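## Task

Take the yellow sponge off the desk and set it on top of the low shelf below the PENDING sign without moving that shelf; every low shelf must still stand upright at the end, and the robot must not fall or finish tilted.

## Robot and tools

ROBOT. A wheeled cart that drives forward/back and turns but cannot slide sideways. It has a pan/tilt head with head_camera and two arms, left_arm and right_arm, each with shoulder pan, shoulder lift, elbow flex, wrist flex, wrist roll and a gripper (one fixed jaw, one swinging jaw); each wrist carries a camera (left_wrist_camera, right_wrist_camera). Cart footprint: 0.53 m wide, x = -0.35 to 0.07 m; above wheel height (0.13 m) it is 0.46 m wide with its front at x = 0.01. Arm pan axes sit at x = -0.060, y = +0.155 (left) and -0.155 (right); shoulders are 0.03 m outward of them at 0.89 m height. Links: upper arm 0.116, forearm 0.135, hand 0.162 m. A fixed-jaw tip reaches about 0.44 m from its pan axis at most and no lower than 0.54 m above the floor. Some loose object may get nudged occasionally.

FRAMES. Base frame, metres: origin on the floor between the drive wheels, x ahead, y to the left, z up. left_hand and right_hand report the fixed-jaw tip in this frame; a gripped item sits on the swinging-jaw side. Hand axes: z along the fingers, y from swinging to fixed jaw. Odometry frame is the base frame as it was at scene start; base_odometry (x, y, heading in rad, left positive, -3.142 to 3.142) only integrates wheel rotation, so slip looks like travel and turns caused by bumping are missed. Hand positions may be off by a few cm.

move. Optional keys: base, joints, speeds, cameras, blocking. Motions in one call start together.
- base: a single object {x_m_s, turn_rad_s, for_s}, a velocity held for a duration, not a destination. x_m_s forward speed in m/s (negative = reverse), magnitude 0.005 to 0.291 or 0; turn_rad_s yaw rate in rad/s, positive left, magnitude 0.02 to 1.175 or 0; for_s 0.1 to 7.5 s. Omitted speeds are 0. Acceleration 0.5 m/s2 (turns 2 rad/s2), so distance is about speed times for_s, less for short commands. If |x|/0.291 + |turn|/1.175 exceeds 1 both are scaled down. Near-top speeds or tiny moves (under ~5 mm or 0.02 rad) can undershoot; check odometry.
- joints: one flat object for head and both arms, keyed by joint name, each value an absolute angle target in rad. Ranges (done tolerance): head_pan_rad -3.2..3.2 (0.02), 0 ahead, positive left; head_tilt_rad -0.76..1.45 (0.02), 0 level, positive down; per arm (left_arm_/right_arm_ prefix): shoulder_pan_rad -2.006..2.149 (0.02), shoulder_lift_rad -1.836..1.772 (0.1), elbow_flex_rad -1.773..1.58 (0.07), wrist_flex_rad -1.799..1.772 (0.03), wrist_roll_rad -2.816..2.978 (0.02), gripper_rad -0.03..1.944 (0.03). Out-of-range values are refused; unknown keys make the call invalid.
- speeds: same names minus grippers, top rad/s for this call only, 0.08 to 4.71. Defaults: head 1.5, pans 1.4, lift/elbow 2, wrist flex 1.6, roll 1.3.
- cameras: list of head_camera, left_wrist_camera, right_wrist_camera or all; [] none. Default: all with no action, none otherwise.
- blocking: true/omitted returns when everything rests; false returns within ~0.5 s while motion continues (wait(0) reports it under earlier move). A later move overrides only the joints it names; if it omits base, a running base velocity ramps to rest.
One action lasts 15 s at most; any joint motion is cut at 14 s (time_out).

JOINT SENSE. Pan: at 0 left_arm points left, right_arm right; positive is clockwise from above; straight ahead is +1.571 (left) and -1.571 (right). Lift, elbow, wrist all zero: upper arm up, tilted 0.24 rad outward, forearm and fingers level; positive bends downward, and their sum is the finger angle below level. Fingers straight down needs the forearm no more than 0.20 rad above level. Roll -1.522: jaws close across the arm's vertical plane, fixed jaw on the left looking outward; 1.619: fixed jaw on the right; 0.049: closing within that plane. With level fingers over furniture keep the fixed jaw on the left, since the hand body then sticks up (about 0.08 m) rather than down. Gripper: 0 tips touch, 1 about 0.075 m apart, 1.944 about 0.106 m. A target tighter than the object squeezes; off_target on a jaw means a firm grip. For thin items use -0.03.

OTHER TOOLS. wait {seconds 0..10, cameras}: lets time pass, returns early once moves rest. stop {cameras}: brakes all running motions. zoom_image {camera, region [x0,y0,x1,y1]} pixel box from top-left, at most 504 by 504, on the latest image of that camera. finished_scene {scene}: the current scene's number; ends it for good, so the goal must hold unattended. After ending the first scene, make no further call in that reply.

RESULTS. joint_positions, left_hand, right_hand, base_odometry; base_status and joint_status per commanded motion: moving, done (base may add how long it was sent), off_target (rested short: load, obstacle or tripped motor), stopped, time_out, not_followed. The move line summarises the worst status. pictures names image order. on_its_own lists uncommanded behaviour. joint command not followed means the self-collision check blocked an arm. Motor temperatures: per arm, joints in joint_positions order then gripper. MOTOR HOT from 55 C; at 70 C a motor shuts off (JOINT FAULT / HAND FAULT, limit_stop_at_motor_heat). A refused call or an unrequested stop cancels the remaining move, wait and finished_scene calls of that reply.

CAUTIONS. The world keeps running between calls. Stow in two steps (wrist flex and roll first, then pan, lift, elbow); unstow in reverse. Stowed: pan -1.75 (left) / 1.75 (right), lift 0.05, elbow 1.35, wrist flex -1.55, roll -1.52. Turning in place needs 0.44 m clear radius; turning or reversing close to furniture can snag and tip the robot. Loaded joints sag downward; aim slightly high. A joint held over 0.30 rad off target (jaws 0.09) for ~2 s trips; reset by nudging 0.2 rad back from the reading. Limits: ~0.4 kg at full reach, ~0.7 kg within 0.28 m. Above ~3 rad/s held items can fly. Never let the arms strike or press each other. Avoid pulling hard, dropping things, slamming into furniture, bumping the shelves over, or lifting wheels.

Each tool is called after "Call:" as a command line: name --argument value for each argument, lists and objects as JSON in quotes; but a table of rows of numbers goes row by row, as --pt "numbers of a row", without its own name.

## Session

Call:
move --joints '{"head_pan_rad":-0.8,"head_tilt_rad":0.3}' --cameras '["all"]'

Call:
move --joints '{"head_pan_rad":-1.7}' --cameras '["head_camera"]'

Call:
move --joints '{"head_pan_rad":-2.6}' --cameras '["head_camera"]'

Call:
move --joints '{"head_pan_rad":2.7}' --cameras '["head_camera"]'

Call:
move --joints '{"head_pan_rad":1.7}' --cameras '["head_camera"]'

Call:
move --joints '{"head_pan_rad":0.5}' --cameras '["head_camera"]'

Scene clock: 1.33 s.
Motor temperatures (°C): left_arm=[30 31 30 30 31 29] | right_arm=[29 27 26 27 29 26]
move: done
base_odometry: x=+0.000 y=+0.000 heading=+0.000
base_status: not commanded
joint_positions: head_pan_rad=-0.790 head_tilt_rad=+0.292 left_arm_shoulder_pan_rad=+0.002 left_arm_shoulder_lift_rad=-1.688 left_arm_elbow_flex_rad=+1.459 left_arm_wrist_flex_rad=+0.984 left_arm_wrist_roll_rad=-0.001 left_arm_gripper_rad=+0.000 right_arm_shoulder_pan_rad=+0.004 right_arm_shoulder_lift_rad=-1.732 right_arm_elbow_flex_rad=+1.485 right_arm_wrist_flex_rad=+1.015 right_arm_wrist_roll_rad=+0.000 right_arm_gripper_rad=+0.000
joint_status: all done
left_hand: x=-0.0597 y=+0.3120 z=+0.8286 quat_wxyz=(+0.397, -0.918, +0.023, +0.009) (m; base frame)
right_hand: x=-0.0607 y=-0.3093 z=+0.8243 quat_wxyz=(+0.009, +0.024, +0.920, -0.391) (m; base frame)
pictures: head_camera, left_wrist_camera, right_wrist_camera
Images, in order (width x height): head_camera 644x476, left_wrist_camera 644x476, right_wrist_camera 644x476.

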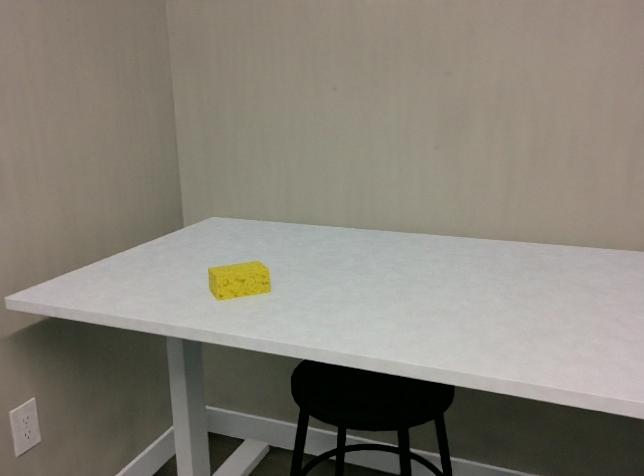

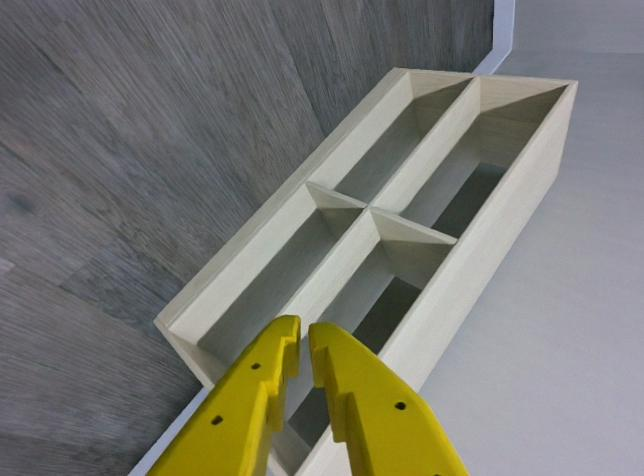

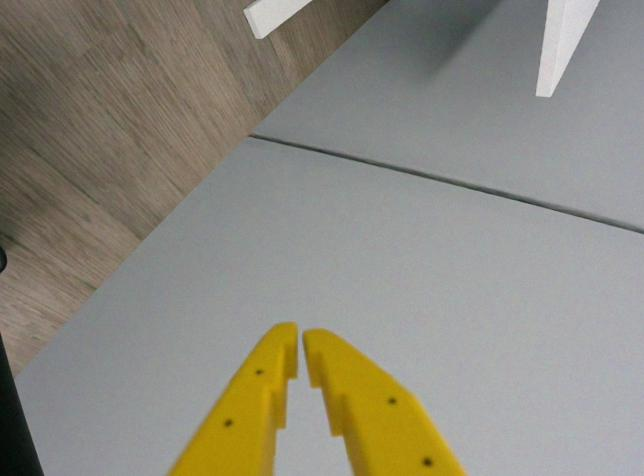

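Scene clock: 2.73 s.
move: done
base_odometry: x=+0.000 y=+0.000 heading=+0.000
base_status: not commanded
joint_positions: head_pan_rad=-1.690 head_tilt_rad=+0.292 left_arm_shoulder_pan_rad=+0.002 left_arm_shoulder_lift_rad=-1.688 left_arm_elbow_flex_rad=+1.459 left_arm_wrist_flex_rad=+0.984 left_arm_wrist_roll_rad=-0.001 left_arm_gripper_rad=+0.000 right_arm_shoulder_pan_rad=+0.004 right_arm_shoulder_lift_rad=-1.732 right_arm_elbow_flex_rad=+1.485 right_arm_wrist_flex_rad=+1.015 right_arm_wrist_roll_rad=+0.000 right_arm_gripper_rad=+0.000
joint_status: all done
left_hand: x=-0.0597 y=+0.3120 z=+0.8286 quat_wxyz=(+0.397, -0.918, +0.023, +0.009) (m; base frame)
right_hand: x=-0.0607 y=-0.3093 z=+0.8243 quat_wxyz=(+0.009, +0.024, +0.920, -0.391) (m; base frame)
pictures: head_camera
Images, in order (width x height): head_camera 644x476.

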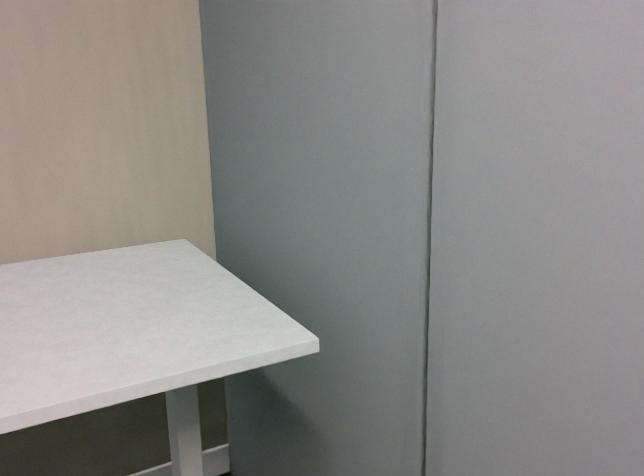

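Scene clock: 4.13 s.
move: done
base_odometry: x=+0.000 y=+0.000 heading=+0.000
base_status: not commanded
joint_positions: head_pan_rad=-2.591 head_tilt_rad=+0.292 left_arm_shoulder_pan_rad=+0.002 left_arm_shoulder_lift_rad=-1.688 left_arm_elbow_flex_rad=+1.459 left_arm_wrist_flex_rad=+0.984 left_arm_wrist_roll_rad=-0.001 left_arm_gripper_rad=+0.000 right_arm_shoulder_pan_rad=+0.004 right_arm_shoulder_lift_rad=-1.732 right_arm_elbow_flex_rad=+1.485 right_arm_wrist_flex_rad=+1.015 right_arm_wrist_roll_rad=+0.000 right_arm_gripper_rad=+0.000
joint_status: all done
left_hand: x=-0.0597 y=+0.3120 z=+0.8286 quat_wxyz=(+0.397, -0.918, +0.023, +0.009) (m; base frame)
right_hand: x=-0.0607 y=-0.3093 z=+0.8243 quat_wxyz=(+0.009, +0.024, +0.920, -0.391) (m; base frame)
pictures: head_camera
Images, in order (width x height): head_camera 644x476.

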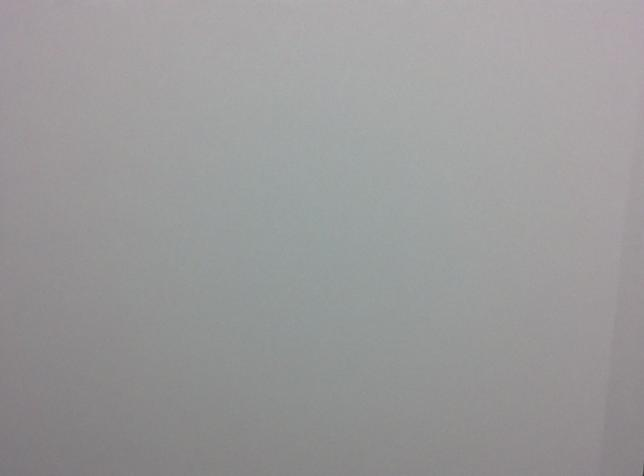

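Scene clock: 8.47 s.
move: done
base_odometry: x=+0.000 y=+0.000 heading=+0.000
base_status: not commanded
joint_positions: head_pan_rad=+2.689 head_tilt_rad=+0.292 left_arm_shoulder_pan_rad=+0.002 left_arm_shoulder_lift_rad=-1.688 left_arm_elbow_flex_rad=+1.459 left_arm_wrist_flex_rad=+0.984 left_arm_wrist_roll_rad=-0.001 left_arm_gripper_rad=+0.000 right_arm_shoulder_pan_rad=+0.004 right_arm_shoulder_lift_rad=-1.732 right_arm_elbow_flex_rad=+1.485 right_arm_wrist_flex_rad=+1.015 right_arm_wrist_roll_rad=+0.000 right_arm_gripper_rad=+0.000
joint_status: all done
left_hand: x=-0.0597 y=+0.3120 z=+0.8286 quat_wxyz=(+0.397, -0.918, +0.023, +0.009) (m; base frame)
right_hand: x=-0.0607 y=-0.3093 z=+0.8243 quat_wxyz=(+0.009, +0.024, +0.920, -0.391) (m; base frame)
pictures: head_camera
Images, in order (width x height): head_camera 644x476.

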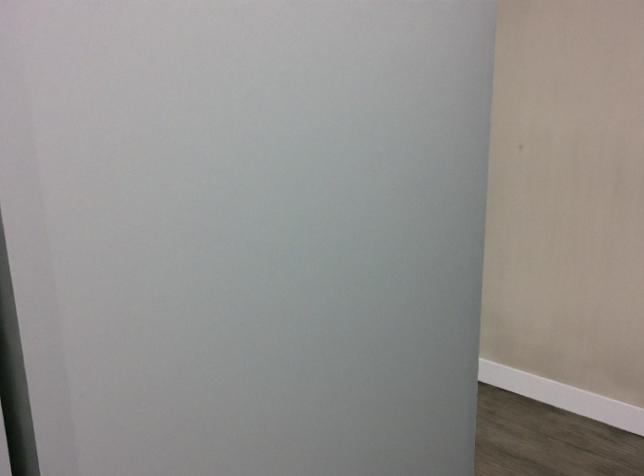

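Scene clock: 9.93 s.
move: done
base_odometry: x=+0.000 y=+0.000 heading=+0.000
base_status: not commanded
joint_positions: head_pan_rad=+1.709 head_tilt_rad=+0.292 left_arm_shoulder_pan_rad=+0.002 left_arm_shoulder_lift_rad=-1.688 left_arm_elbow_flex_rad=+1.459 left_arm_wrist_flex_rad=+0.984 left_arm_wrist_roll_rad=-0.001 left_arm_gripper_rad=+0.000 right_arm_shoulder_pan_rad=+0.004 right_arm_shoulder_lift_rad=-1.732 right_arm_elbow_flex_rad=+1.485 right_arm_wrist_flex_rad=+1.015 right_arm_wrist_roll_rad=+0.000 right_arm_gripper_rad=+0.000
joint_status: all done
left_hand: x=-0.0597 y=+0.3120 z=+0.8286 quat_wxyz=(+0.397, -0.918, +0.023, +0.009) (m; base frame)
right_hand: x=-0.0607 y=-0.3093 z=+0.8243 quat_wxyz=(+0.009, +0.024, +0.920, -0.391) (m; base frame)
pictures: head_camera
Images, in order (width x height): head_camera 644x476.

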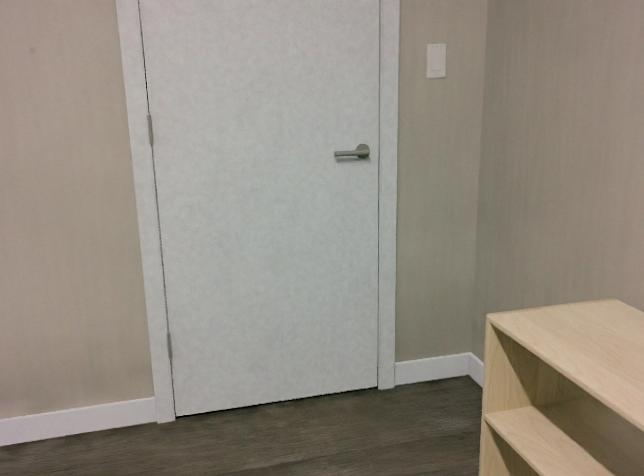

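Scene clock: 11.53 s.
move: done
base_odometry: x=+0.000 y=+0.000 heading=+0.000
base_status: not commanded
joint_positions: head_pan_rad=+0.509 head_tilt_rad=+0.292 left_arm_shoulder_pan_rad=+0.002 left_arm_shoulder_lift_rad=-1.688 left_arm_elbow_flex_rad=+1.459 left_arm_wrist_flex_rad=+0.984 left_arm_wrist_roll_rad=-0.001 left_arm_gripper_rad=+0.000 right_arm_shoulder_pan_rad=+0.004 right_arm_shoulder_lift_rad=-1.732 right_arm_elbow_flex_rad=+1.485 right_arm_wrist_flex_rad=+1.015 right_arm_wrist_roll_rad=+0.000 right_arm_gripper_rad=+0.000
joint_status: all done
left_hand: x=-0.0597 y=+0.3120 z=+0.8286 quat_wxyz=(+0.397, -0.918, +0.023, +0.009) (m; base frame)
right_hand: x=-0.0607 y=-0.3093 z=+0.8243 quat_wxyz=(+0.009, +0.024, +0.920, -0.391) (m; base frame)
pictures: head_camera
Images, in order (width x height): head_camera 644x476.

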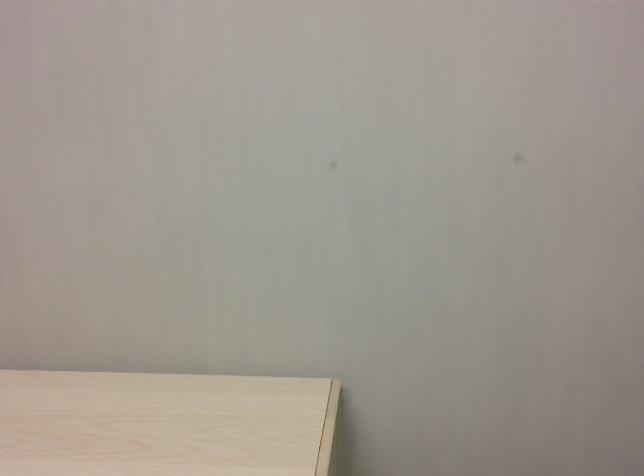

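Check the sign and shelf.

Call:
move --joints '{"head_pan_rad":0.95,"head_tilt_rad":-0.2}' --cameras '["head_camera"]'

Call:
move --joints '{"head_pan_rad":0.75,"head_tilt_rad":0.7}' --cameras '["head_camera"]'

Call:
move --joints '{"head_pan_rad":-0.75,"head_tilt_rad":0.75}' --cameras '["head_camera"]'

Scene clock: 18.73 s.
move: done
base_odometry: x=+0.000 y=+0.000 heading=+0.000
base_status: not commanded
joint_positions: head_pan_rad=+0.939 head_tilt_rad=-0.190 left_arm_shoulder_pan_rad=+0.002 left_arm_shoulder_lift_rad=-1.688 left_arm_elbow_flex_rad=+1.459 left_arm_wrist_flex_rad=+0.984 left_arm_wrist_roll_rad=-0.001 left_arm_gripper_rad=+0.000 right_arm_shoulder_pan_rad=+0.004 right_arm_shoulder_lift_rad=-1.732 right_arm_elbow_flex_rad=+1.485 right_arm_wrist_flex_rad=+1.015 right_arm_wrist_roll_rad=+0.000 right_arm_gripper_rad=+0.000
joint_status: all done
left_hand: x=-0.0597 y=+0.3120 z=+0.8286 quat_wxyz=(+0.397, -0.918, +0.023, +0.009) (m; base frame)
right_hand: x=-0.0607 y=-0.3093 z=+0.8243 quat_wxyz=(+0.009, +0.024, +0.920, -0.391) (m; base frame)
pictures: head_camera
Images, in order (width x height): head_camera 644x476.

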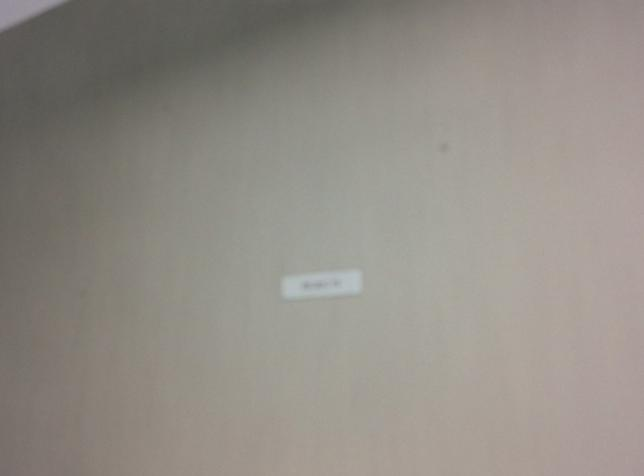

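Scene clock: 20.13 s.
move: done
base_odometry: x=+0.000 y=+0.000 heading=+0.000
base_status: not commanded
joint_positions: head_pan_rad=+0.759 head_tilt_rad=+0.693 left_arm_shoulder_pan_rad=+0.002 left_arm_shoulder_lift_rad=-1.688 left_arm_elbow_flex_rad=+1.459 left_arm_wrist_flex_rad=+0.984 left_arm_wrist_roll_rad=-0.001 left_arm_gripper_rad=+0.000 right_arm_shoulder_pan_rad=+0.004 right_arm_shoulder_lift_rad=-1.732 right_arm_elbow_flex_rad=+1.485 right_arm_wrist_flex_rad=+1.015 right_arm_wrist_roll_rad=+0.000 right_arm_gripper_rad=+0.000
joint_status: all done
left_hand: x=-0.0597 y=+0.3120 z=+0.8286 quat_wxyz=(+0.397, -0.918, +0.023, +0.009) (m; base frame)
right_hand: x=-0.0607 y=-0.3093 z=+0.8243 quat_wxyz=(+0.009, +0.024, +0.920, -0.391) (m; base frame)
pictures: head_camera
Images, in order (width x height): head_camera 644x476.

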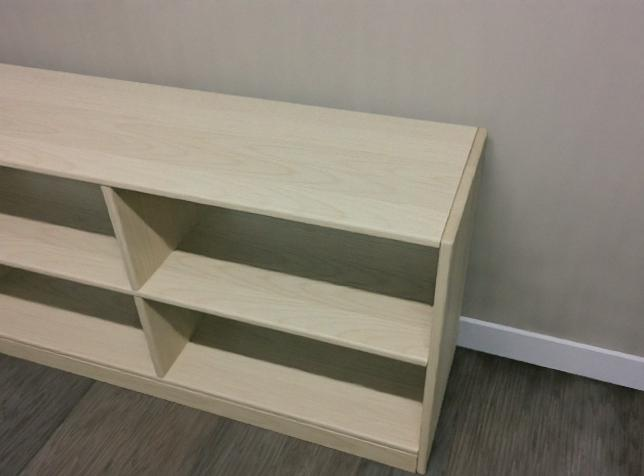

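Scene clock: 21.93 s.
move: done
base_odometry: x=+0.000 y=+0.000 heading=+0.000
base_status: not commanded
joint_positions: head_pan_rad=-0.741 head_tilt_rad=+0.744 left_arm_shoulder_pan_rad=+0.002 left_arm_shoulder_lift_rad=-1.688 left_arm_elbow_flex_rad=+1.459 left_arm_wrist_flex_rad=+0.984 left_arm_wrist_roll_rad=-0.001 left_arm_gripper_rad=+0.000 right_arm_shoulder_pan_rad=+0.004 right_arm_shoulder_lift_rad=-1.732 right_arm_elbow_flex_rad=+1.485 right_arm_wrist_flex_rad=+1.015 right_arm_wrist_roll_rad=+0.000 right_arm_gripper_rad=+0.000
joint_status: all done
left_hand: x=-0.0597 y=+0.3120 z=+0.8286 quat_wxyz=(+0.397, -0.918, +0.023, +0.009) (m; base frame)
right_hand: x=-0.0607 y=-0.3093 z=+0.8243 quat_wxyz=(+0.009, +0.024, +0.920, -0.391) (m; base frame)
pictures: head_camera
Images, in order (width x height): head_camera 644x476.

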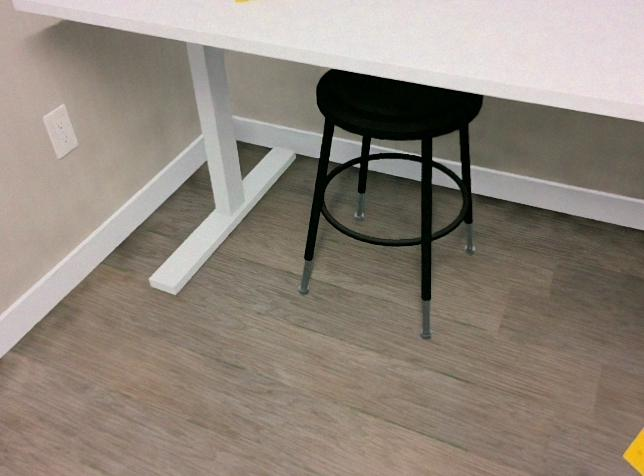

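Call:
move --joints '{"head_pan_rad":0.94,"head_tilt_rad":-0.12}' --cameras '[]'

Call:
wait --seconds 1 --cameras '["head_camera"]'

Call:
zoom_image --camera "head_camera" --region '[220, 200, 420, 350]'

Scene clock: 29.93 s.
move: done
base_odometry: x=+0.000 y=+0.000 heading=+0.000
base_status: not commanded
joint_positions: head_pan_rad=+0.930 head_tilt_rad=-0.110 left_arm_shoulder_pan_rad=+0.002 left_arm_shoulder_lift_rad=-1.688 left_arm_elbow_flex_rad=+1.459 left_arm_wrist_flex_rad=+0.984 left_arm_wrist_roll_rad=-0.001 left_arm_gripper_rad=+0.000 right_arm_shoulder_pan_rad=+0.004 right_arm_shoulder_lift_rad=-1.732 right_arm_elbow_flex_rad=+1.485 right_arm_wrist_flex_rad=+1.015 right_arm_wrist_roll_rad=+0.000 right_arm_gripper_rad=+0.000
joint_status: all done
left_hand: x=-0.0597 y=+0.3120 z=+0.8286 quat_wxyz=(+0.397, -0.918, +0.023, +0.009) (m; base frame)
right_hand: x=-0.0607 y=-0.3093 z=+0.8243 quat_wxyz=(+0.009, +0.024, +0.920, -0.391) (m; base frame)
pictures: none
No camera images: "cameras" was empty.

Scene clock: 30.93 s.
base_odometry: x=+0.000 y=+0.000 heading=+0.000
base_status: not commanded
joint_positions: head_pan_rad=+0.930 head_tilt_rad=-0.110 left_arm_shoulder_pan_rad=+0.002 left_arm_shoulder_lift_rad=-1.688 left_arm_elbow_flex_rad=+1.459 left_arm_wrist_flex_rad=+0.984 left_arm_wrist_roll_rad=-0.001 left_arm_gripper_rad=+0.000 right_arm_shoulder_pan_rad=+0.004 right_arm_shoulder_lift_rad=-1.732 right_arm_elbow_flex_rad=+1.485 right_arm_wrist_flex_rad=+1.015 right_arm_wrist_roll_rad=+0.000 right_arm_gripper_rad=+0.000
joint_status: all done
left_hand: x=-0.0597 y=+0.3120 z=+0.8286 quat_wxyz=(+0.397, -0.918, +0.023, +0.009) (m; base frame)
right_hand: x=-0.0607 y=-0.3093 z=+0.8243 quat_wxyz=(+0.009, +0.024, +0.920, -0.391) (m; base frame)
wait: 1.00 s; at rest by 0.27 s
pictures: head_camera
Images, in order (width x height): head_camera 644x476.

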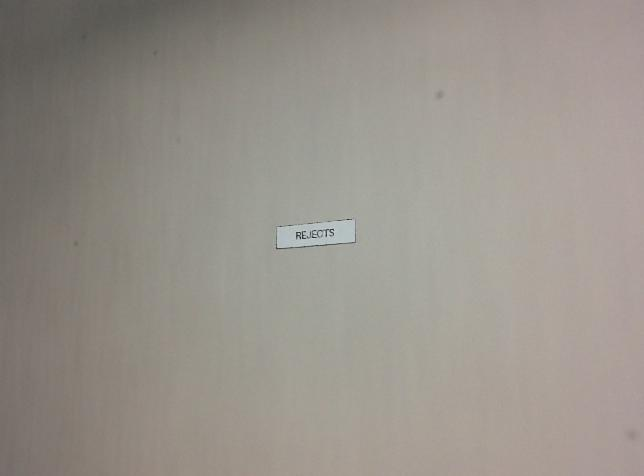

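Scaled by 2.520.

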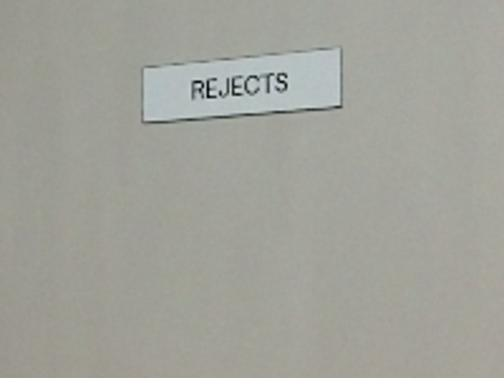

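Call:
move --base '{"turn_rad_s":-0.5,"for_s":0.66}'

Call:
move --base '{"x_m_s":0.24,"for_s":2.47}'

Call:
move --base '{"turn_rad_s":-0.7,"for_s":1.12}' --joints '{"head_pan_rad":0.0,"head_tilt_rad":0.6,"left_arm_shoulder_lift_rad":0.0,"left_arm_elbow_flex_rad":-0.64,"left_arm_wrist_flex_rad":1.34,"left_arm_wrist_roll_rad":-2.2,"left_arm_gripper_rad":1.45}' --cameras '["head_camera"]'

Scene clock: 63.40 s.
move: done
base_odometry: x=+0.000 y=+0.000 heading=-0.333
base_status: done (sent for 0.67 of 0.67 s)
joint_positions: head_pan_rad=+0.930 head_tilt_rad=-0.110 left_arm_shoulder_pan_rad=+0.003 left_arm_shoulder_lift_rad=-1.688 left_arm_elbow_flex_rad=+1.459 left_arm_wrist_flex_rad=+0.984 left_arm_wrist_roll_rad=-0.001 left_arm_gripper_rad=+0.000 right_arm_shoulder_pan_rad=+0.003 right_arm_shoulder_lift_rad=-1.732 right_arm_elbow_flex_rad=+1.485 right_arm_wrist_flex_rad=+1.015 right_arm_wrist_roll_rad=+0.000 right_arm_gripper_rad=+0.000
joint_status: not commanded
left_hand: x=-0.0595 y=+0.3120 z=+0.8286 quat_wxyz=(+0.397, -0.918, +0.024, +0.009) (m; base frame)
right_hand: x=-0.0604 y=-0.3093 z=+0.8243 quat_wxyz=(+0.009, +0.024, +0.920, -0.391) (m; base frame)
pictures: none

Scene clock: 67.00 s.
move: done
base_odometry: x=+0.559 y=-0.195 heading=-0.335
base_status: done (sent for 2.47 of 2.47 s)
joint_positions: head_pan_rad=+0.930 head_tilt_rad=-0.110 left_arm_shoulder_pan_rad=-0.003 left_arm_shoulder_lift_rad=-1.688 left_arm_elbow_flex_rad=+1.459 left_arm_wrist_flex_rad=+0.984 left_arm_wrist_roll_rad=-0.001 left_arm_gripper_rad=+0.000 right_arm_shoulder_pan_rad=+0.001 right_arm_shoulder_lift_rad=-1.732 right_arm_elbow_flex_rad=+1.485 right_arm_wrist_flex_rad=+1.015 right_arm_wrist_roll_rad=+0.000 right_arm_gripper_rad=+0.000
joint_status: not commanded
left_hand: x=-0.0604 y=+0.3120 z=+0.8286 quat_wxyz=(+0.397, -0.918, +0.021, +0.010) (m; base frame)
right_hand: x=-0.0602 y=-0.3093 z=+0.8243 quat_wxyz=(+0.009, +0.023, +0.920, -0.391) (m; base frame)
pictures: none

Scene clock: 69.47 s.
move: done
base_odometry: x=+0.559 y=-0.195 heading=-1.126
base_status: done (sent for 1.13 of 1.13 s)
joint_positions: head_pan_rad=+0.009 head_tilt_rad=+0.593 left_arm_shoulder_pan_rad=+0.000 left_arm_shoulder_lift_rad=+0.005 left_arm_elbow_flex_rad=-0.607 left_arm_wrist_flex_rad=+1.338 left_arm_wrist_roll_rad=-2.196 left_arm_gripper_rad=+1.442 right_arm_shoulder_pan_rad=+0.003 right_arm_shoulder_lift_rad=-1.732 right_arm_elbow_flex_rad=+1.485 right_arm_wrist_flex_rad=+1.015 right_arm_wrist_roll_rad=+0.000 right_arm_gripper_rad=+0.000
joint_status: all done
left_hand: x=-0.0661 y=+0.4444 z=+0.9828 quat_wxyz=(+0.176, -0.396, +0.824, +0.365) (m; base frame)
right_hand: x=-0.0604 y=-0.3093 z=+0.8243 quat_wxyz=(+0.009, +0.024, +0.920, -0.391) (m; base frame)
pictures: head_camera
Images, in order (width x height): head_camera 644x476.

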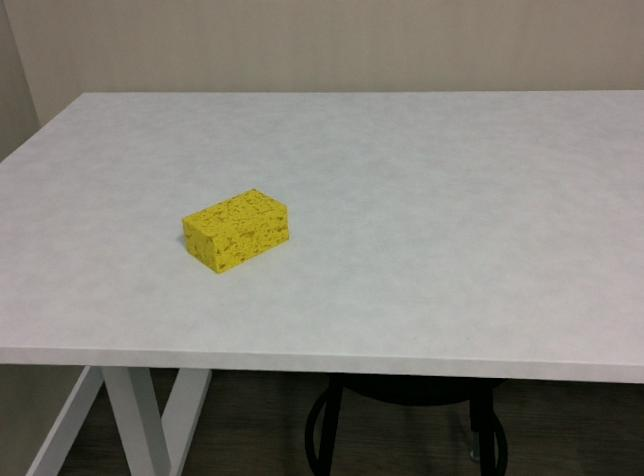

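Call:
move --base '{"turn_rad_s":0.3,"for_s":0.52}' --joints '{"left_arm_shoulder_pan_rad":1.45}'

Call:
move --base '{"x_m_s":0.2,"for_s":1.7}'

Call:
move --base '{"turn_rad_s":-0.3,"for_s":0.63}' --cameras '["head_camera"]'

Scene clock: 87.80 s.
move: done
base_odometry: x=+0.558 y=-0.195 heading=-0.966
base_status: done (sent for 0.53 of 0.53 s)
joint_positions: head_pan_rad=+0.009 head_tilt_rad=+0.593 left_arm_shoulder_pan_rad=+1.444 left_arm_shoulder_lift_rad=+0.005 left_arm_elbow_flex_rad=-0.607 left_arm_wrist_flex_rad=+1.338 left_arm_wrist_roll_rad=-2.205 left_arm_gripper_rad=+1.442 right_arm_shoulder_pan_rad=+0.000 right_arm_shoulder_lift_rad=-1.732 right_arm_elbow_flex_rad=+1.485 right_arm_wrist_flex_rad=+1.015 right_arm_wrist_roll_rad=+0.000 right_arm_gripper_rad=+0.000
joint_status: all done
left_hand: x=+0.2263 y=+0.1978 z=+0.9828 quat_wxyz=(+0.372, +0.251, +0.879, +0.160) (m; base frame)
right_hand: x=-0.0599 y=-0.3093 z=+0.8243 quat_wxyz=(+0.010, +0.022, +0.920, -0.391) (m; base frame)
pictures: none

Scene clock: 90.50 s.
move: done
base_odometry: x=+0.751 y=-0.476 heading=-0.969
base_status: done (sent for 1.7 of 1.7 s)
joint_positions: head_pan_rad=+0.009 head_tilt_rad=+0.593 left_arm_shoulder_pan_rad=+1.444 left_arm_shoulder_lift_rad=+0.005 left_arm_elbow_flex_rad=-0.608 left_arm_wrist_flex_rad=+1.338 left_arm_wrist_roll_rad=-2.205 left_arm_gripper_rad=+1.442 right_arm_shoulder_pan_rad=+0.001 right_arm_shoulder_lift_rad=-1.732 right_arm_elbow_flex_rad=+1.485 right_arm_wrist_flex_rad=+1.015 right_arm_wrist_roll_rad=+0.000 right_arm_gripper_rad=+0.000
joint_status: not commanded
left_hand: x=+0.2263 y=+0.1978 z=+0.9832 quat_wxyz=(+0.373, +0.251, +0.879, +0.160) (m; base frame)
right_hand: x=-0.0602 y=-0.3093 z=+0.8243 quat_wxyz=(+0.009, +0.023, +0.920, -0.391) (m; base frame)
pictures: none

Scene clock: 91.70 s.
move: done
base_odometry: x=+0.751 y=-0.476 heading=-1.158
base_status: done (sent for 0.63 of 0.63 s)
joint_positions: head_pan_rad=+0.009 head_tilt_rad=+0.593 left_arm_shoulder_pan_rad=+1.451 left_arm_shoulder_lift_rad=+0.005 left_arm_elbow_flex_rad=-0.608 left_arm_wrist_flex_rad=+1.338 left_arm_wrist_roll_rad=-2.205 left_arm_gripper_rad=+1.442 right_arm_shoulder_pan_rad=+0.000 right_arm_shoulder_lift_rad=-1.732 right_arm_elbow_flex_rad=+1.485 right_arm_wrist_flex_rad=+1.015 right_arm_wrist_roll_rad=+0.000 right_arm_gripper_rad=+0.000
joint_status: not commanded
left_hand: x=+0.2267 y=+0.1956 z=+0.9832 quat_wxyz=(+0.374, +0.254, +0.878, +0.159) (m; base frame)
right_hand: x=-0.0599 y=-0.3093 z=+0.8243 quat_wxyz=(+0.010, +0.022, +0.920, -0.391) (m; base frame)
pictures: head_camera
Images, in order (width x height): head_camera 644x476.

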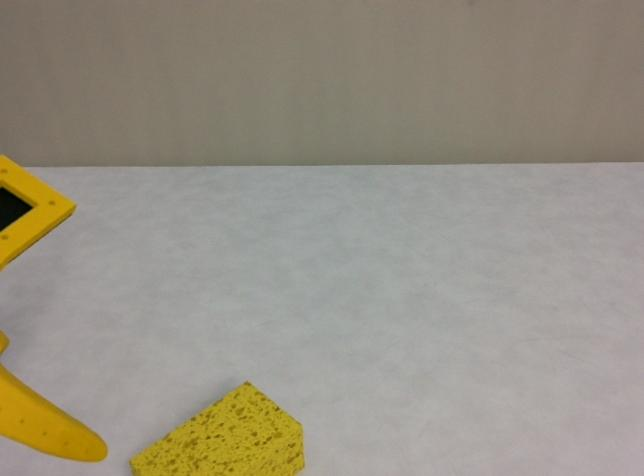

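Call:
move --base '{"x_m_s":0.08,"for_s":0.88}' --joints '{"left_arm_shoulder_pan_rad":1.673,"left_arm_wrist_roll_rad":-2.27}'

Call:
move --joints '{"left_arm_shoulder_lift_rad":0.169,"left_arm_elbow_flex_rad":-0.17,"left_arm_wrist_flex_rad":0.92}' --speeds '{"left_arm_shoulder_lift_rad":0.4,"left_arm_elbow_flex_rad":0.7,"left_arm_wrist_flex_rad":0.6}' --cameras '["head_camera","left_wrist_camera"]'

Scene clock: 111.43 s.
move: done
base_odometry: x=+0.779 y=-0.540 heading=-1.159
base_status: done (sent for 0.87 of 0.87 s)
joint_positions: head_pan_rad=+0.009 head_tilt_rad=+0.593 left_arm_shoulder_pan_rad=+1.666 left_arm_shoulder_lift_rad=+0.005 left_arm_elbow_flex_rad=-0.608 left_arm_wrist_flex_rad=+1.338 left_arm_wrist_roll_rad=-2.274 left_arm_gripper_rad=+1.442 right_arm_shoulder_pan_rad=-0.004 right_arm_shoulder_lift_rad=-1.732 right_arm_elbow_flex_rad=+1.485 right_arm_wrist_flex_rad=+1.015 right_arm_wrist_roll_rad=+0.000 right_arm_gripper_rad=+0.000
joint_status: all done
left_hand: x=+0.2290 y=+0.1332 z=+0.9835 quat_wxyz=(+0.384, +0.376, +0.833, +0.131) (m; base frame)
right_hand: x=-0.0595 y=-0.3093 z=+0.8243 quat_wxyz=(+0.010, +0.021, +0.920, -0.390) (m; base frame)
pictures: none

Scene clock: 112.73 s.
move: done
base_odometry: x=+0.779 y=-0.540 heading=-1.159
base_status: not commanded
joint_positions: head_pan_rad=+0.009 head_tilt_rad=+0.593 left_arm_shoulder_pan_rad=+1.666 left_arm_shoulder_lift_rad=+0.175 left_arm_elbow_flex_rad=-0.168 left_arm_wrist_flex_rad=+0.932 left_arm_wrist_roll_rad=-2.274 left_arm_gripper_rad=+1.442 right_arm_shoulder_pan_rad=-0.002 right_arm_shoulder_lift_rad=-1.732 right_arm_elbow_flex_rad=+1.485 right_arm_wrist_flex_rad=+1.015 right_arm_wrist_roll_rad=+0.000 right_arm_gripper_rad=+0.000
joint_status: all done
left_hand: x=+0.2507 y=+0.1311 z=+0.8778 quat_wxyz=(+0.294, +0.391, +0.866, +0.100) (m; base frame)
right_hand: x=-0.0597 y=-0.3093 z=+0.8243 quat_wxyz=(+0.010, +0.021, +0.920, -0.390) (m; base frame)
pictures: head_camera, left_wrist_camera
Images, in order (width x height): head_camera 644x476, left_wrist_camera 644x476.

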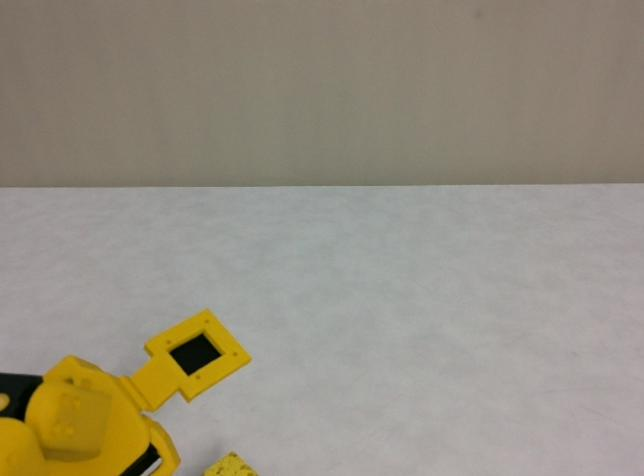

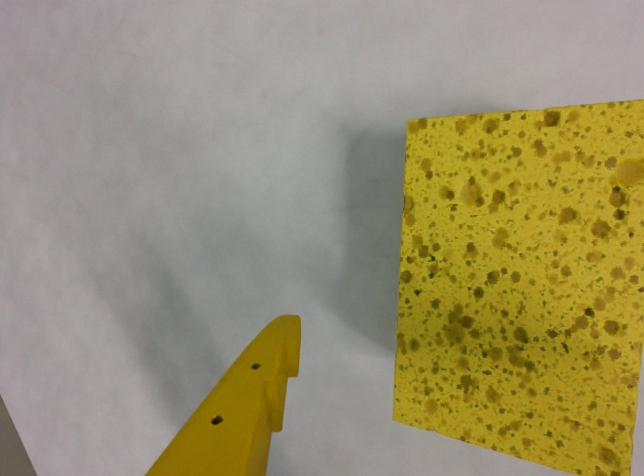

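Call:
move --joints '{"left_arm_shoulder_lift_rad":0.63,"left_arm_elbow_flex_rad":-0.33,"left_arm_wrist_flex_rad":0.869}' --speeds '{"left_arm_shoulder_lift_rad":0.5,"left_arm_elbow_flex_rad":0.2,"left_arm_wrist_flex_rad":0.2}' --cameras '["left_wrist_camera"]'

Scene clock: 123.57 s.
move: done
base_odometry: x=+0.779 y=-0.540 heading=-1.159
base_status: not commanded
joint_positions: head_pan_rad=+0.009 head_tilt_rad=+0.593 left_arm_shoulder_pan_rad=+1.666 left_arm_shoulder_lift_rad=+0.642 left_arm_elbow_flex_rad=-0.297 left_arm_wrist_flex_rad=+0.878 left_arm_wrist_roll_rad=-2.274 left_arm_gripper_rad=+1.442 right_arm_shoulder_pan_rad=-0.002 right_arm_shoulder_lift_rad=-1.732 right_arm_elbow_flex_rad=+1.485 right_arm_wrist_flex_rad=+1.015 right_arm_wrist_roll_rad=+0.000 right_arm_gripper_rad=+0.000
joint_status: all done
left_hand: x=+0.2478 y=+0.1314 z=+0.7776 quat_wxyz=(+0.164, +0.405, +0.898, +0.056) (m; base frame)
right_hand: x=-0.0597 y=-0.3093 z=+0.8243 quat_wxyz=(+0.010, +0.021, +0.920, -0.390) (m; base frame)
pictures: left_wrist_camera
Images, in order (width x height): left_wrist_camera 644x476.

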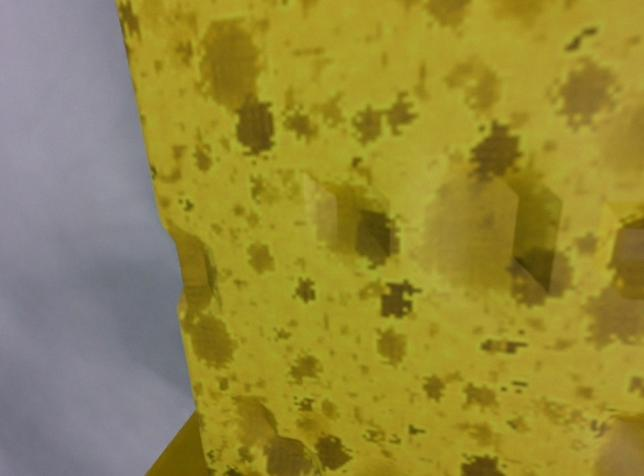

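Call:
move --joints '{"head_pan_rad":0.5,"head_tilt_rad":1.1}' --cameras '["head_camera"]'

Scene clock: 130.53 s.
move: done
base_odometry: x=+0.779 y=-0.540 heading=-1.159
base_status: not commanded
joint_positions: head_pan_rad=+0.489 head_tilt_rad=+1.094 left_arm_shoulder_pan_rad=+1.666 left_arm_shoulder_lift_rad=+0.642 left_arm_elbow_flex_rad=-0.297 left_arm_wrist_flex_rad=+0.878 left_arm_wrist_roll_rad=-2.274 left_arm_gripper_rad=+1.442 right_arm_shoulder_pan_rad=-0.002 right_arm_shoulder_lift_rad=-1.732 right_arm_elbow_flex_rad=+1.485 right_arm_wrist_flex_rad=+1.015 right_arm_wrist_roll_rad=+0.000 right_arm_gripper_rad=+0.000
joint_status: all done
left_hand: x=+0.2478 y=+0.1314 z=+0.7776 quat_wxyz=(+0.164, +0.405, +0.898, +0.056) (m; base frame)
right_hand: x=-0.0597 y=-0.3093 z=+0.8243 quat_wxyz=(+0.010, +0.021, +0.920, -0.390) (m; base frame)
pictures: head_camera
Images, in order (width x height): head_camera 644x476.

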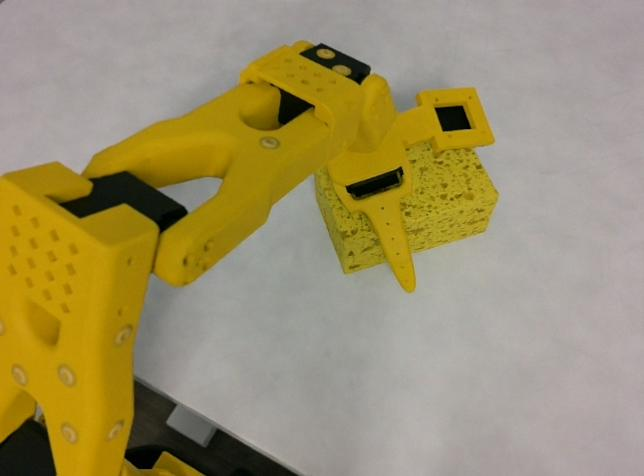

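Call:
move --joints '{"left_arm_gripper_rad":0.45}' --cameras '["head_camera"]'

Call:
move --joints '{"left_arm_gripper_rad":0.885,"left_arm_shoulder_lift_rad":0.2,"left_arm_elbow_flex_rad":-0.3,"left_arm_wrist_flex_rad":1.2}' --speeds '{"left_arm_shoulder_lift_rad":0.8,"left_arm_elbow_flex_rad":0.8,"left_arm_wrist_flex_rad":0.6}' --cameras '["head_camera","left_wrist_camera"]'

Scene clock: 137.43 s.
move: off_target
base_odometry: x=+0.779 y=-0.539 heading=-1.159
base_status: not commanded
joint_positions: head_pan_rad=+0.489 head_tilt_rad=+1.094 left_arm_shoulder_pan_rad=+1.677 left_arm_shoulder_lift_rad=+0.629 left_arm_elbow_flex_rad=-0.317 left_arm_wrist_flex_rad=+0.878 left_arm_wrist_roll_rad=-2.265 left_arm_gripper_rad=+1.020 right_arm_shoulder_pan_rad=-0.002 right_arm_shoulder_lift_rad=-1.732 right_arm_elbow_flex_rad=+1.485 right_arm_wrist_flex_rad=+1.015 right_arm_wrist_roll_rad=+0.000 right_arm_gripper_rad=+0.000
joint_status: left_arm_gripper_rad off_target (ended at +1.020, target +0.450)
left_hand: x=+0.2525 y=+0.1276 z=+0.7849 quat_wxyz=(+0.180, +0.404, +0.895, +0.059) (m; base frame)
right_hand: x=-0.0597 y=-0.3093 z=+0.8243 quat_wxyz=(+0.010, +0.021, +0.920, -0.390) (m; base frame)
pictures: head_camera
Images, in order (width x height): head_camera 644x476.

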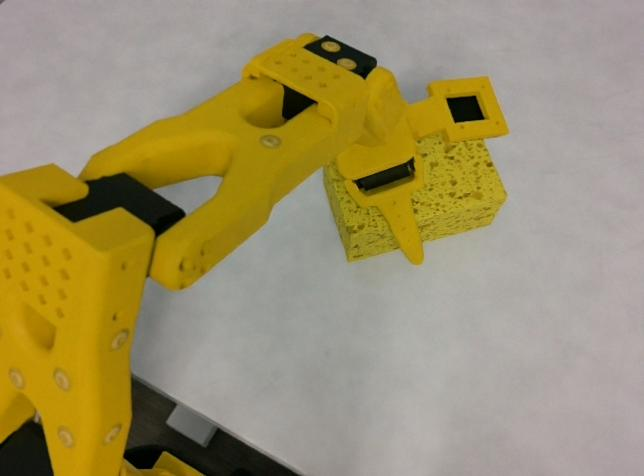

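Scene clock: 138.60 s.
move: off_target
base_odometry: x=+0.779 y=-0.539 heading=-1.159
base_status: not commanded
joint_positions: head_pan_rad=+0.489 head_tilt_rad=+1.094 left_arm_shoulder_pan_rad=+1.674 left_arm_shoulder_lift_rad=+0.258 left_arm_elbow_flex_rad=-0.297 left_arm_wrist_flex_rad=+1.197 left_arm_wrist_roll_rad=-2.270 left_arm_gripper_rad=+1.015 right_arm_shoulder_pan_rad=-0.002 right_arm_shoulder_lift_rad=-1.732 right_arm_elbow_flex_rad=+1.485 right_arm_wrist_flex_rad=+1.015 right_arm_wrist_roll_rad=+0.000 right_arm_gripper_rad=+0.000
joint_status: left_arm_gripper_rad off_target (ended at +1.015, target +0.885); the others done
left_hand: x=+0.2290 y=+0.1310 z=+0.8611 quat_wxyz=(+0.194, +0.404, +0.892, +0.065) (m; base frame)
right_hand: x=-0.0597 y=-0.3093 z=+0.8243 quat_wxyz=(+0.010, +0.021, +0.920, -0.390) (m; base frame)
pictures: head_camera, left_wrist_camera
Images, in order (width x height): head_camera 644x476, left_wrist_camera 644x476.

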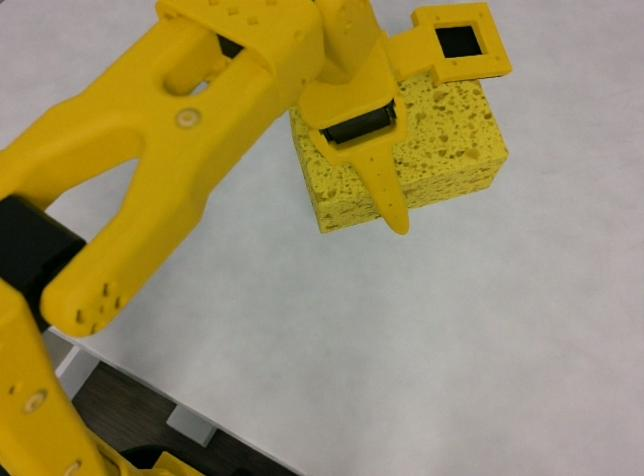

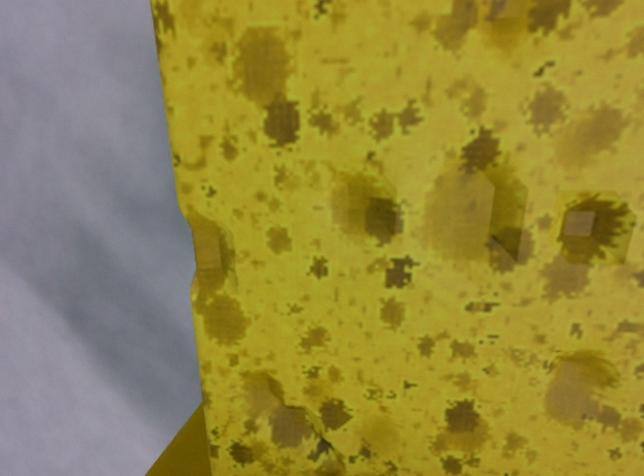

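Call:
move --base '{"x_m_s":-0.2,"for_s":2.2}' --joints '{"left_arm_shoulder_lift_rad":-0.1,"left_arm_elbow_flex_rad":-0.4,"left_arm_wrist_flex_rad":1.7,"head_pan_rad":0.0,"head_tilt_rad":0.45}' --speeds '{"left_arm_shoulder_lift_rad":0.8,"left_arm_elbow_flex_rad":0.8,"left_arm_wrist_flex_rad":0.8}'

Call:
move --base '{"turn_rad_s":-0.7,"for_s":3.98}' --cameras '["head_camera","left_wrist_camera"]'

Scene clock: 164.73 s.
move: done
base_odometry: x=+0.602 y=-0.136 heading=-1.160
base_status: done (sent for 2.2 of 2.2 s)
joint_positions: head_pan_rad=+0.009 head_tilt_rad=+0.462 left_arm_shoulder_pan_rad=+1.674 left_arm_shoulder_lift_rad=-0.058 left_arm_elbow_flex_rad=-0.368 left_arm_wrist_flex_rad=+1.695 left_arm_wrist_roll_rad=-2.270 left_arm_gripper_rad=+1.015 right_arm_shoulder_pan_rad=-0.004 right_arm_shoulder_lift_rad=-1.732 right_arm_elbow_flex_rad=+1.485 right_arm_wrist_flex_rad=+1.015 right_arm_wrist_roll_rad=+0.000 right_arm_gripper_rad=+0.000
joint_status: all done
left_hand: x=+0.1645 y=+0.1376 z=+0.9166 quat_wxyz=(+0.142, +0.408, +0.901, +0.047) (m; base frame)
right_hand: x=-0.0595 y=-0.3093 z=+0.8243 quat_wxyz=(+0.010, +0.021, +0.920, -0.390) (m; base frame)
pictures: none

Scene clock: 169.40 s.
move: done
base_odometry: x=+0.602 y=-0.135 heading=+2.351
base_status: done (sent for 3.97 of 3.97 s)
joint_positions: head_pan_rad=+0.009 head_tilt_rad=+0.462 left_arm_shoulder_pan_rad=+1.675 left_arm_shoulder_lift_rad=-0.058 left_arm_elbow_flex_rad=-0.368 left_arm_wrist_flex_rad=+1.695 left_arm_wrist_roll_rad=-2.270 left_arm_gripper_rad=+1.015 right_arm_shoulder_pan_rad=+0.004 right_arm_shoulder_lift_rad=-1.732 right_arm_elbow_flex_rad=+1.485 right_arm_wrist_flex_rad=+1.015 right_arm_wrist_roll_rad=+0.000 right_arm_gripper_rad=+0.000
joint_status: not commanded
left_hand: x=+0.1645 y=+0.1373 z=+0.9166 quat_wxyz=(+0.142, +0.408, +0.900, +0.047) (m; base frame)
right_hand: x=-0.0607 y=-0.3093 z=+0.8243 quat_wxyz=(+0.009, +0.024, +0.920, -0.391) (m; base frame)
pictures: head_camera, left_wrist_camera
Images, in order (width x height): head_camera 644x476, left_wrist_camera 644x476.

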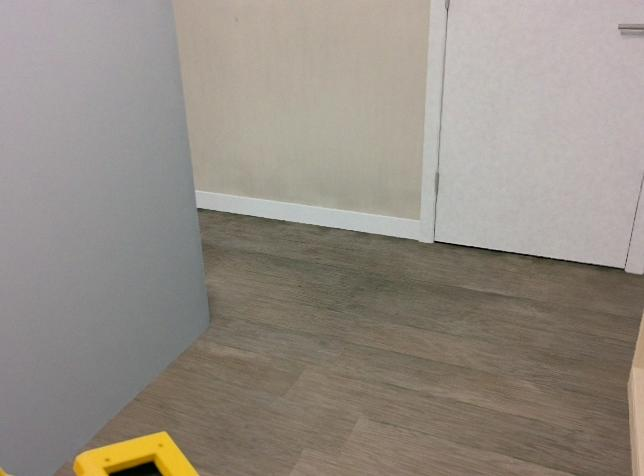

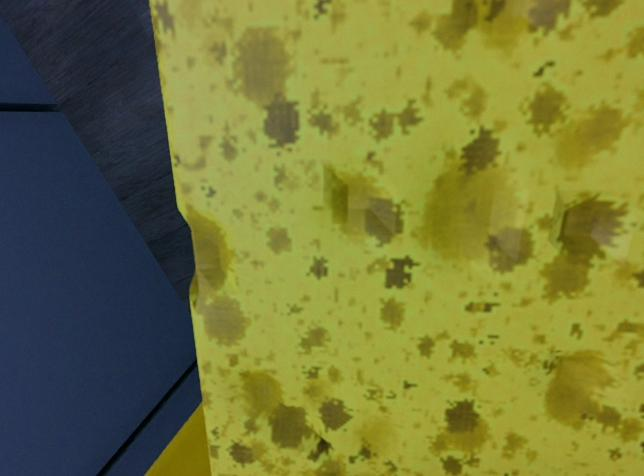

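Call:
move --base '{"x_m_s":0.27,"for_s":7.4}'

Call:
move --base '{"turn_rad_s":0.7,"for_s":1.72}' --cameras '["head_camera"]'

Scene clock: 193.80 s.
move: done
base_odometry: x=-0.801 y=+1.288 heading=+2.348
base_status: done (sent for 7.4 of 7.4 s)
joint_positions: head_pan_rad=+0.009 head_tilt_rad=+0.462 left_arm_shoulder_pan_rad=+1.675 left_arm_shoulder_lift_rad=-0.059 left_arm_elbow_flex_rad=-0.368 left_arm_wrist_flex_rad=+1.695 left_arm_wrist_roll_rad=-2.270 left_arm_gripper_rad=+1.015 right_arm_shoulder_pan_rad=+0.004 right_arm_shoulder_lift_rad=-1.732 right_arm_elbow_flex_rad=+1.485 right_arm_wrist_flex_rad=+1.015 right_arm_wrist_roll_rad=+0.000 right_arm_gripper_rad=+0.000
joint_status: not commanded
left_hand: x=+0.1644 y=+0.1373 z=+0.9169 quat_wxyz=(+0.143, +0.408, +0.900, +0.048) (m; base frame)
right_hand: x=-0.0607 y=-0.3093 z=+0.8243 quat_wxyz=(+0.009, +0.024, +0.920, -0.391) (m; base frame)
pictures: none

Scene clock: 196.20 s.
move: done
base_odometry: x=-0.800 y=+1.288 heading=-2.721
base_status: done (sent for 1.73 of 1.73 s)
joint_positions: head_pan_rad=+0.009 head_tilt_rad=+0.462 left_arm_shoulder_pan_rad=+1.666 left_arm_shoulder_lift_rad=-0.059 left_arm_elbow_flex_rad=-0.368 left_arm_wrist_flex_rad=+1.695 left_arm_wrist_roll_rad=-2.270 left_arm_gripper_rad=+1.015 right_arm_shoulder_pan_rad=-0.004 right_arm_shoulder_lift_rad=-1.732 right_arm_elbow_flex_rad=+1.485 right_arm_wrist_flex_rad=+1.015 right_arm_wrist_roll_rad=+0.000 right_arm_gripper_rad=+0.000
joint_status: not commanded
left_hand: x=+0.1646 y=+0.1393 z=+0.9169 quat_wxyz=(+0.143, +0.404, +0.902, +0.048) (m; base frame)
right_hand: x=-0.0595 y=-0.3093 z=+0.8243 quat_wxyz=(+0.010, +0.021, +0.920, -0.390) (m; base frame)
pictures: head_camera
Images, in order (width x height): head_camera 644x476.

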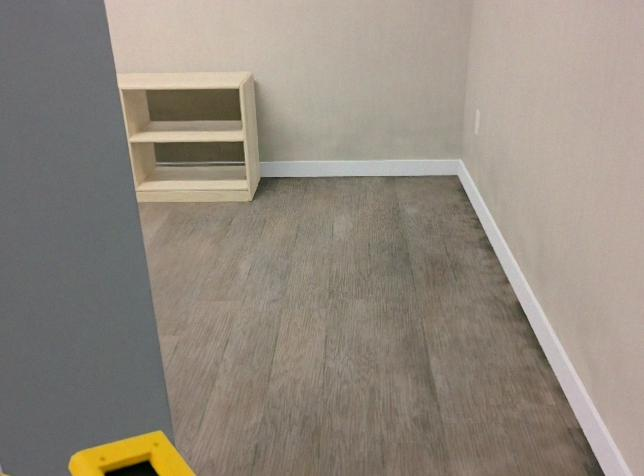

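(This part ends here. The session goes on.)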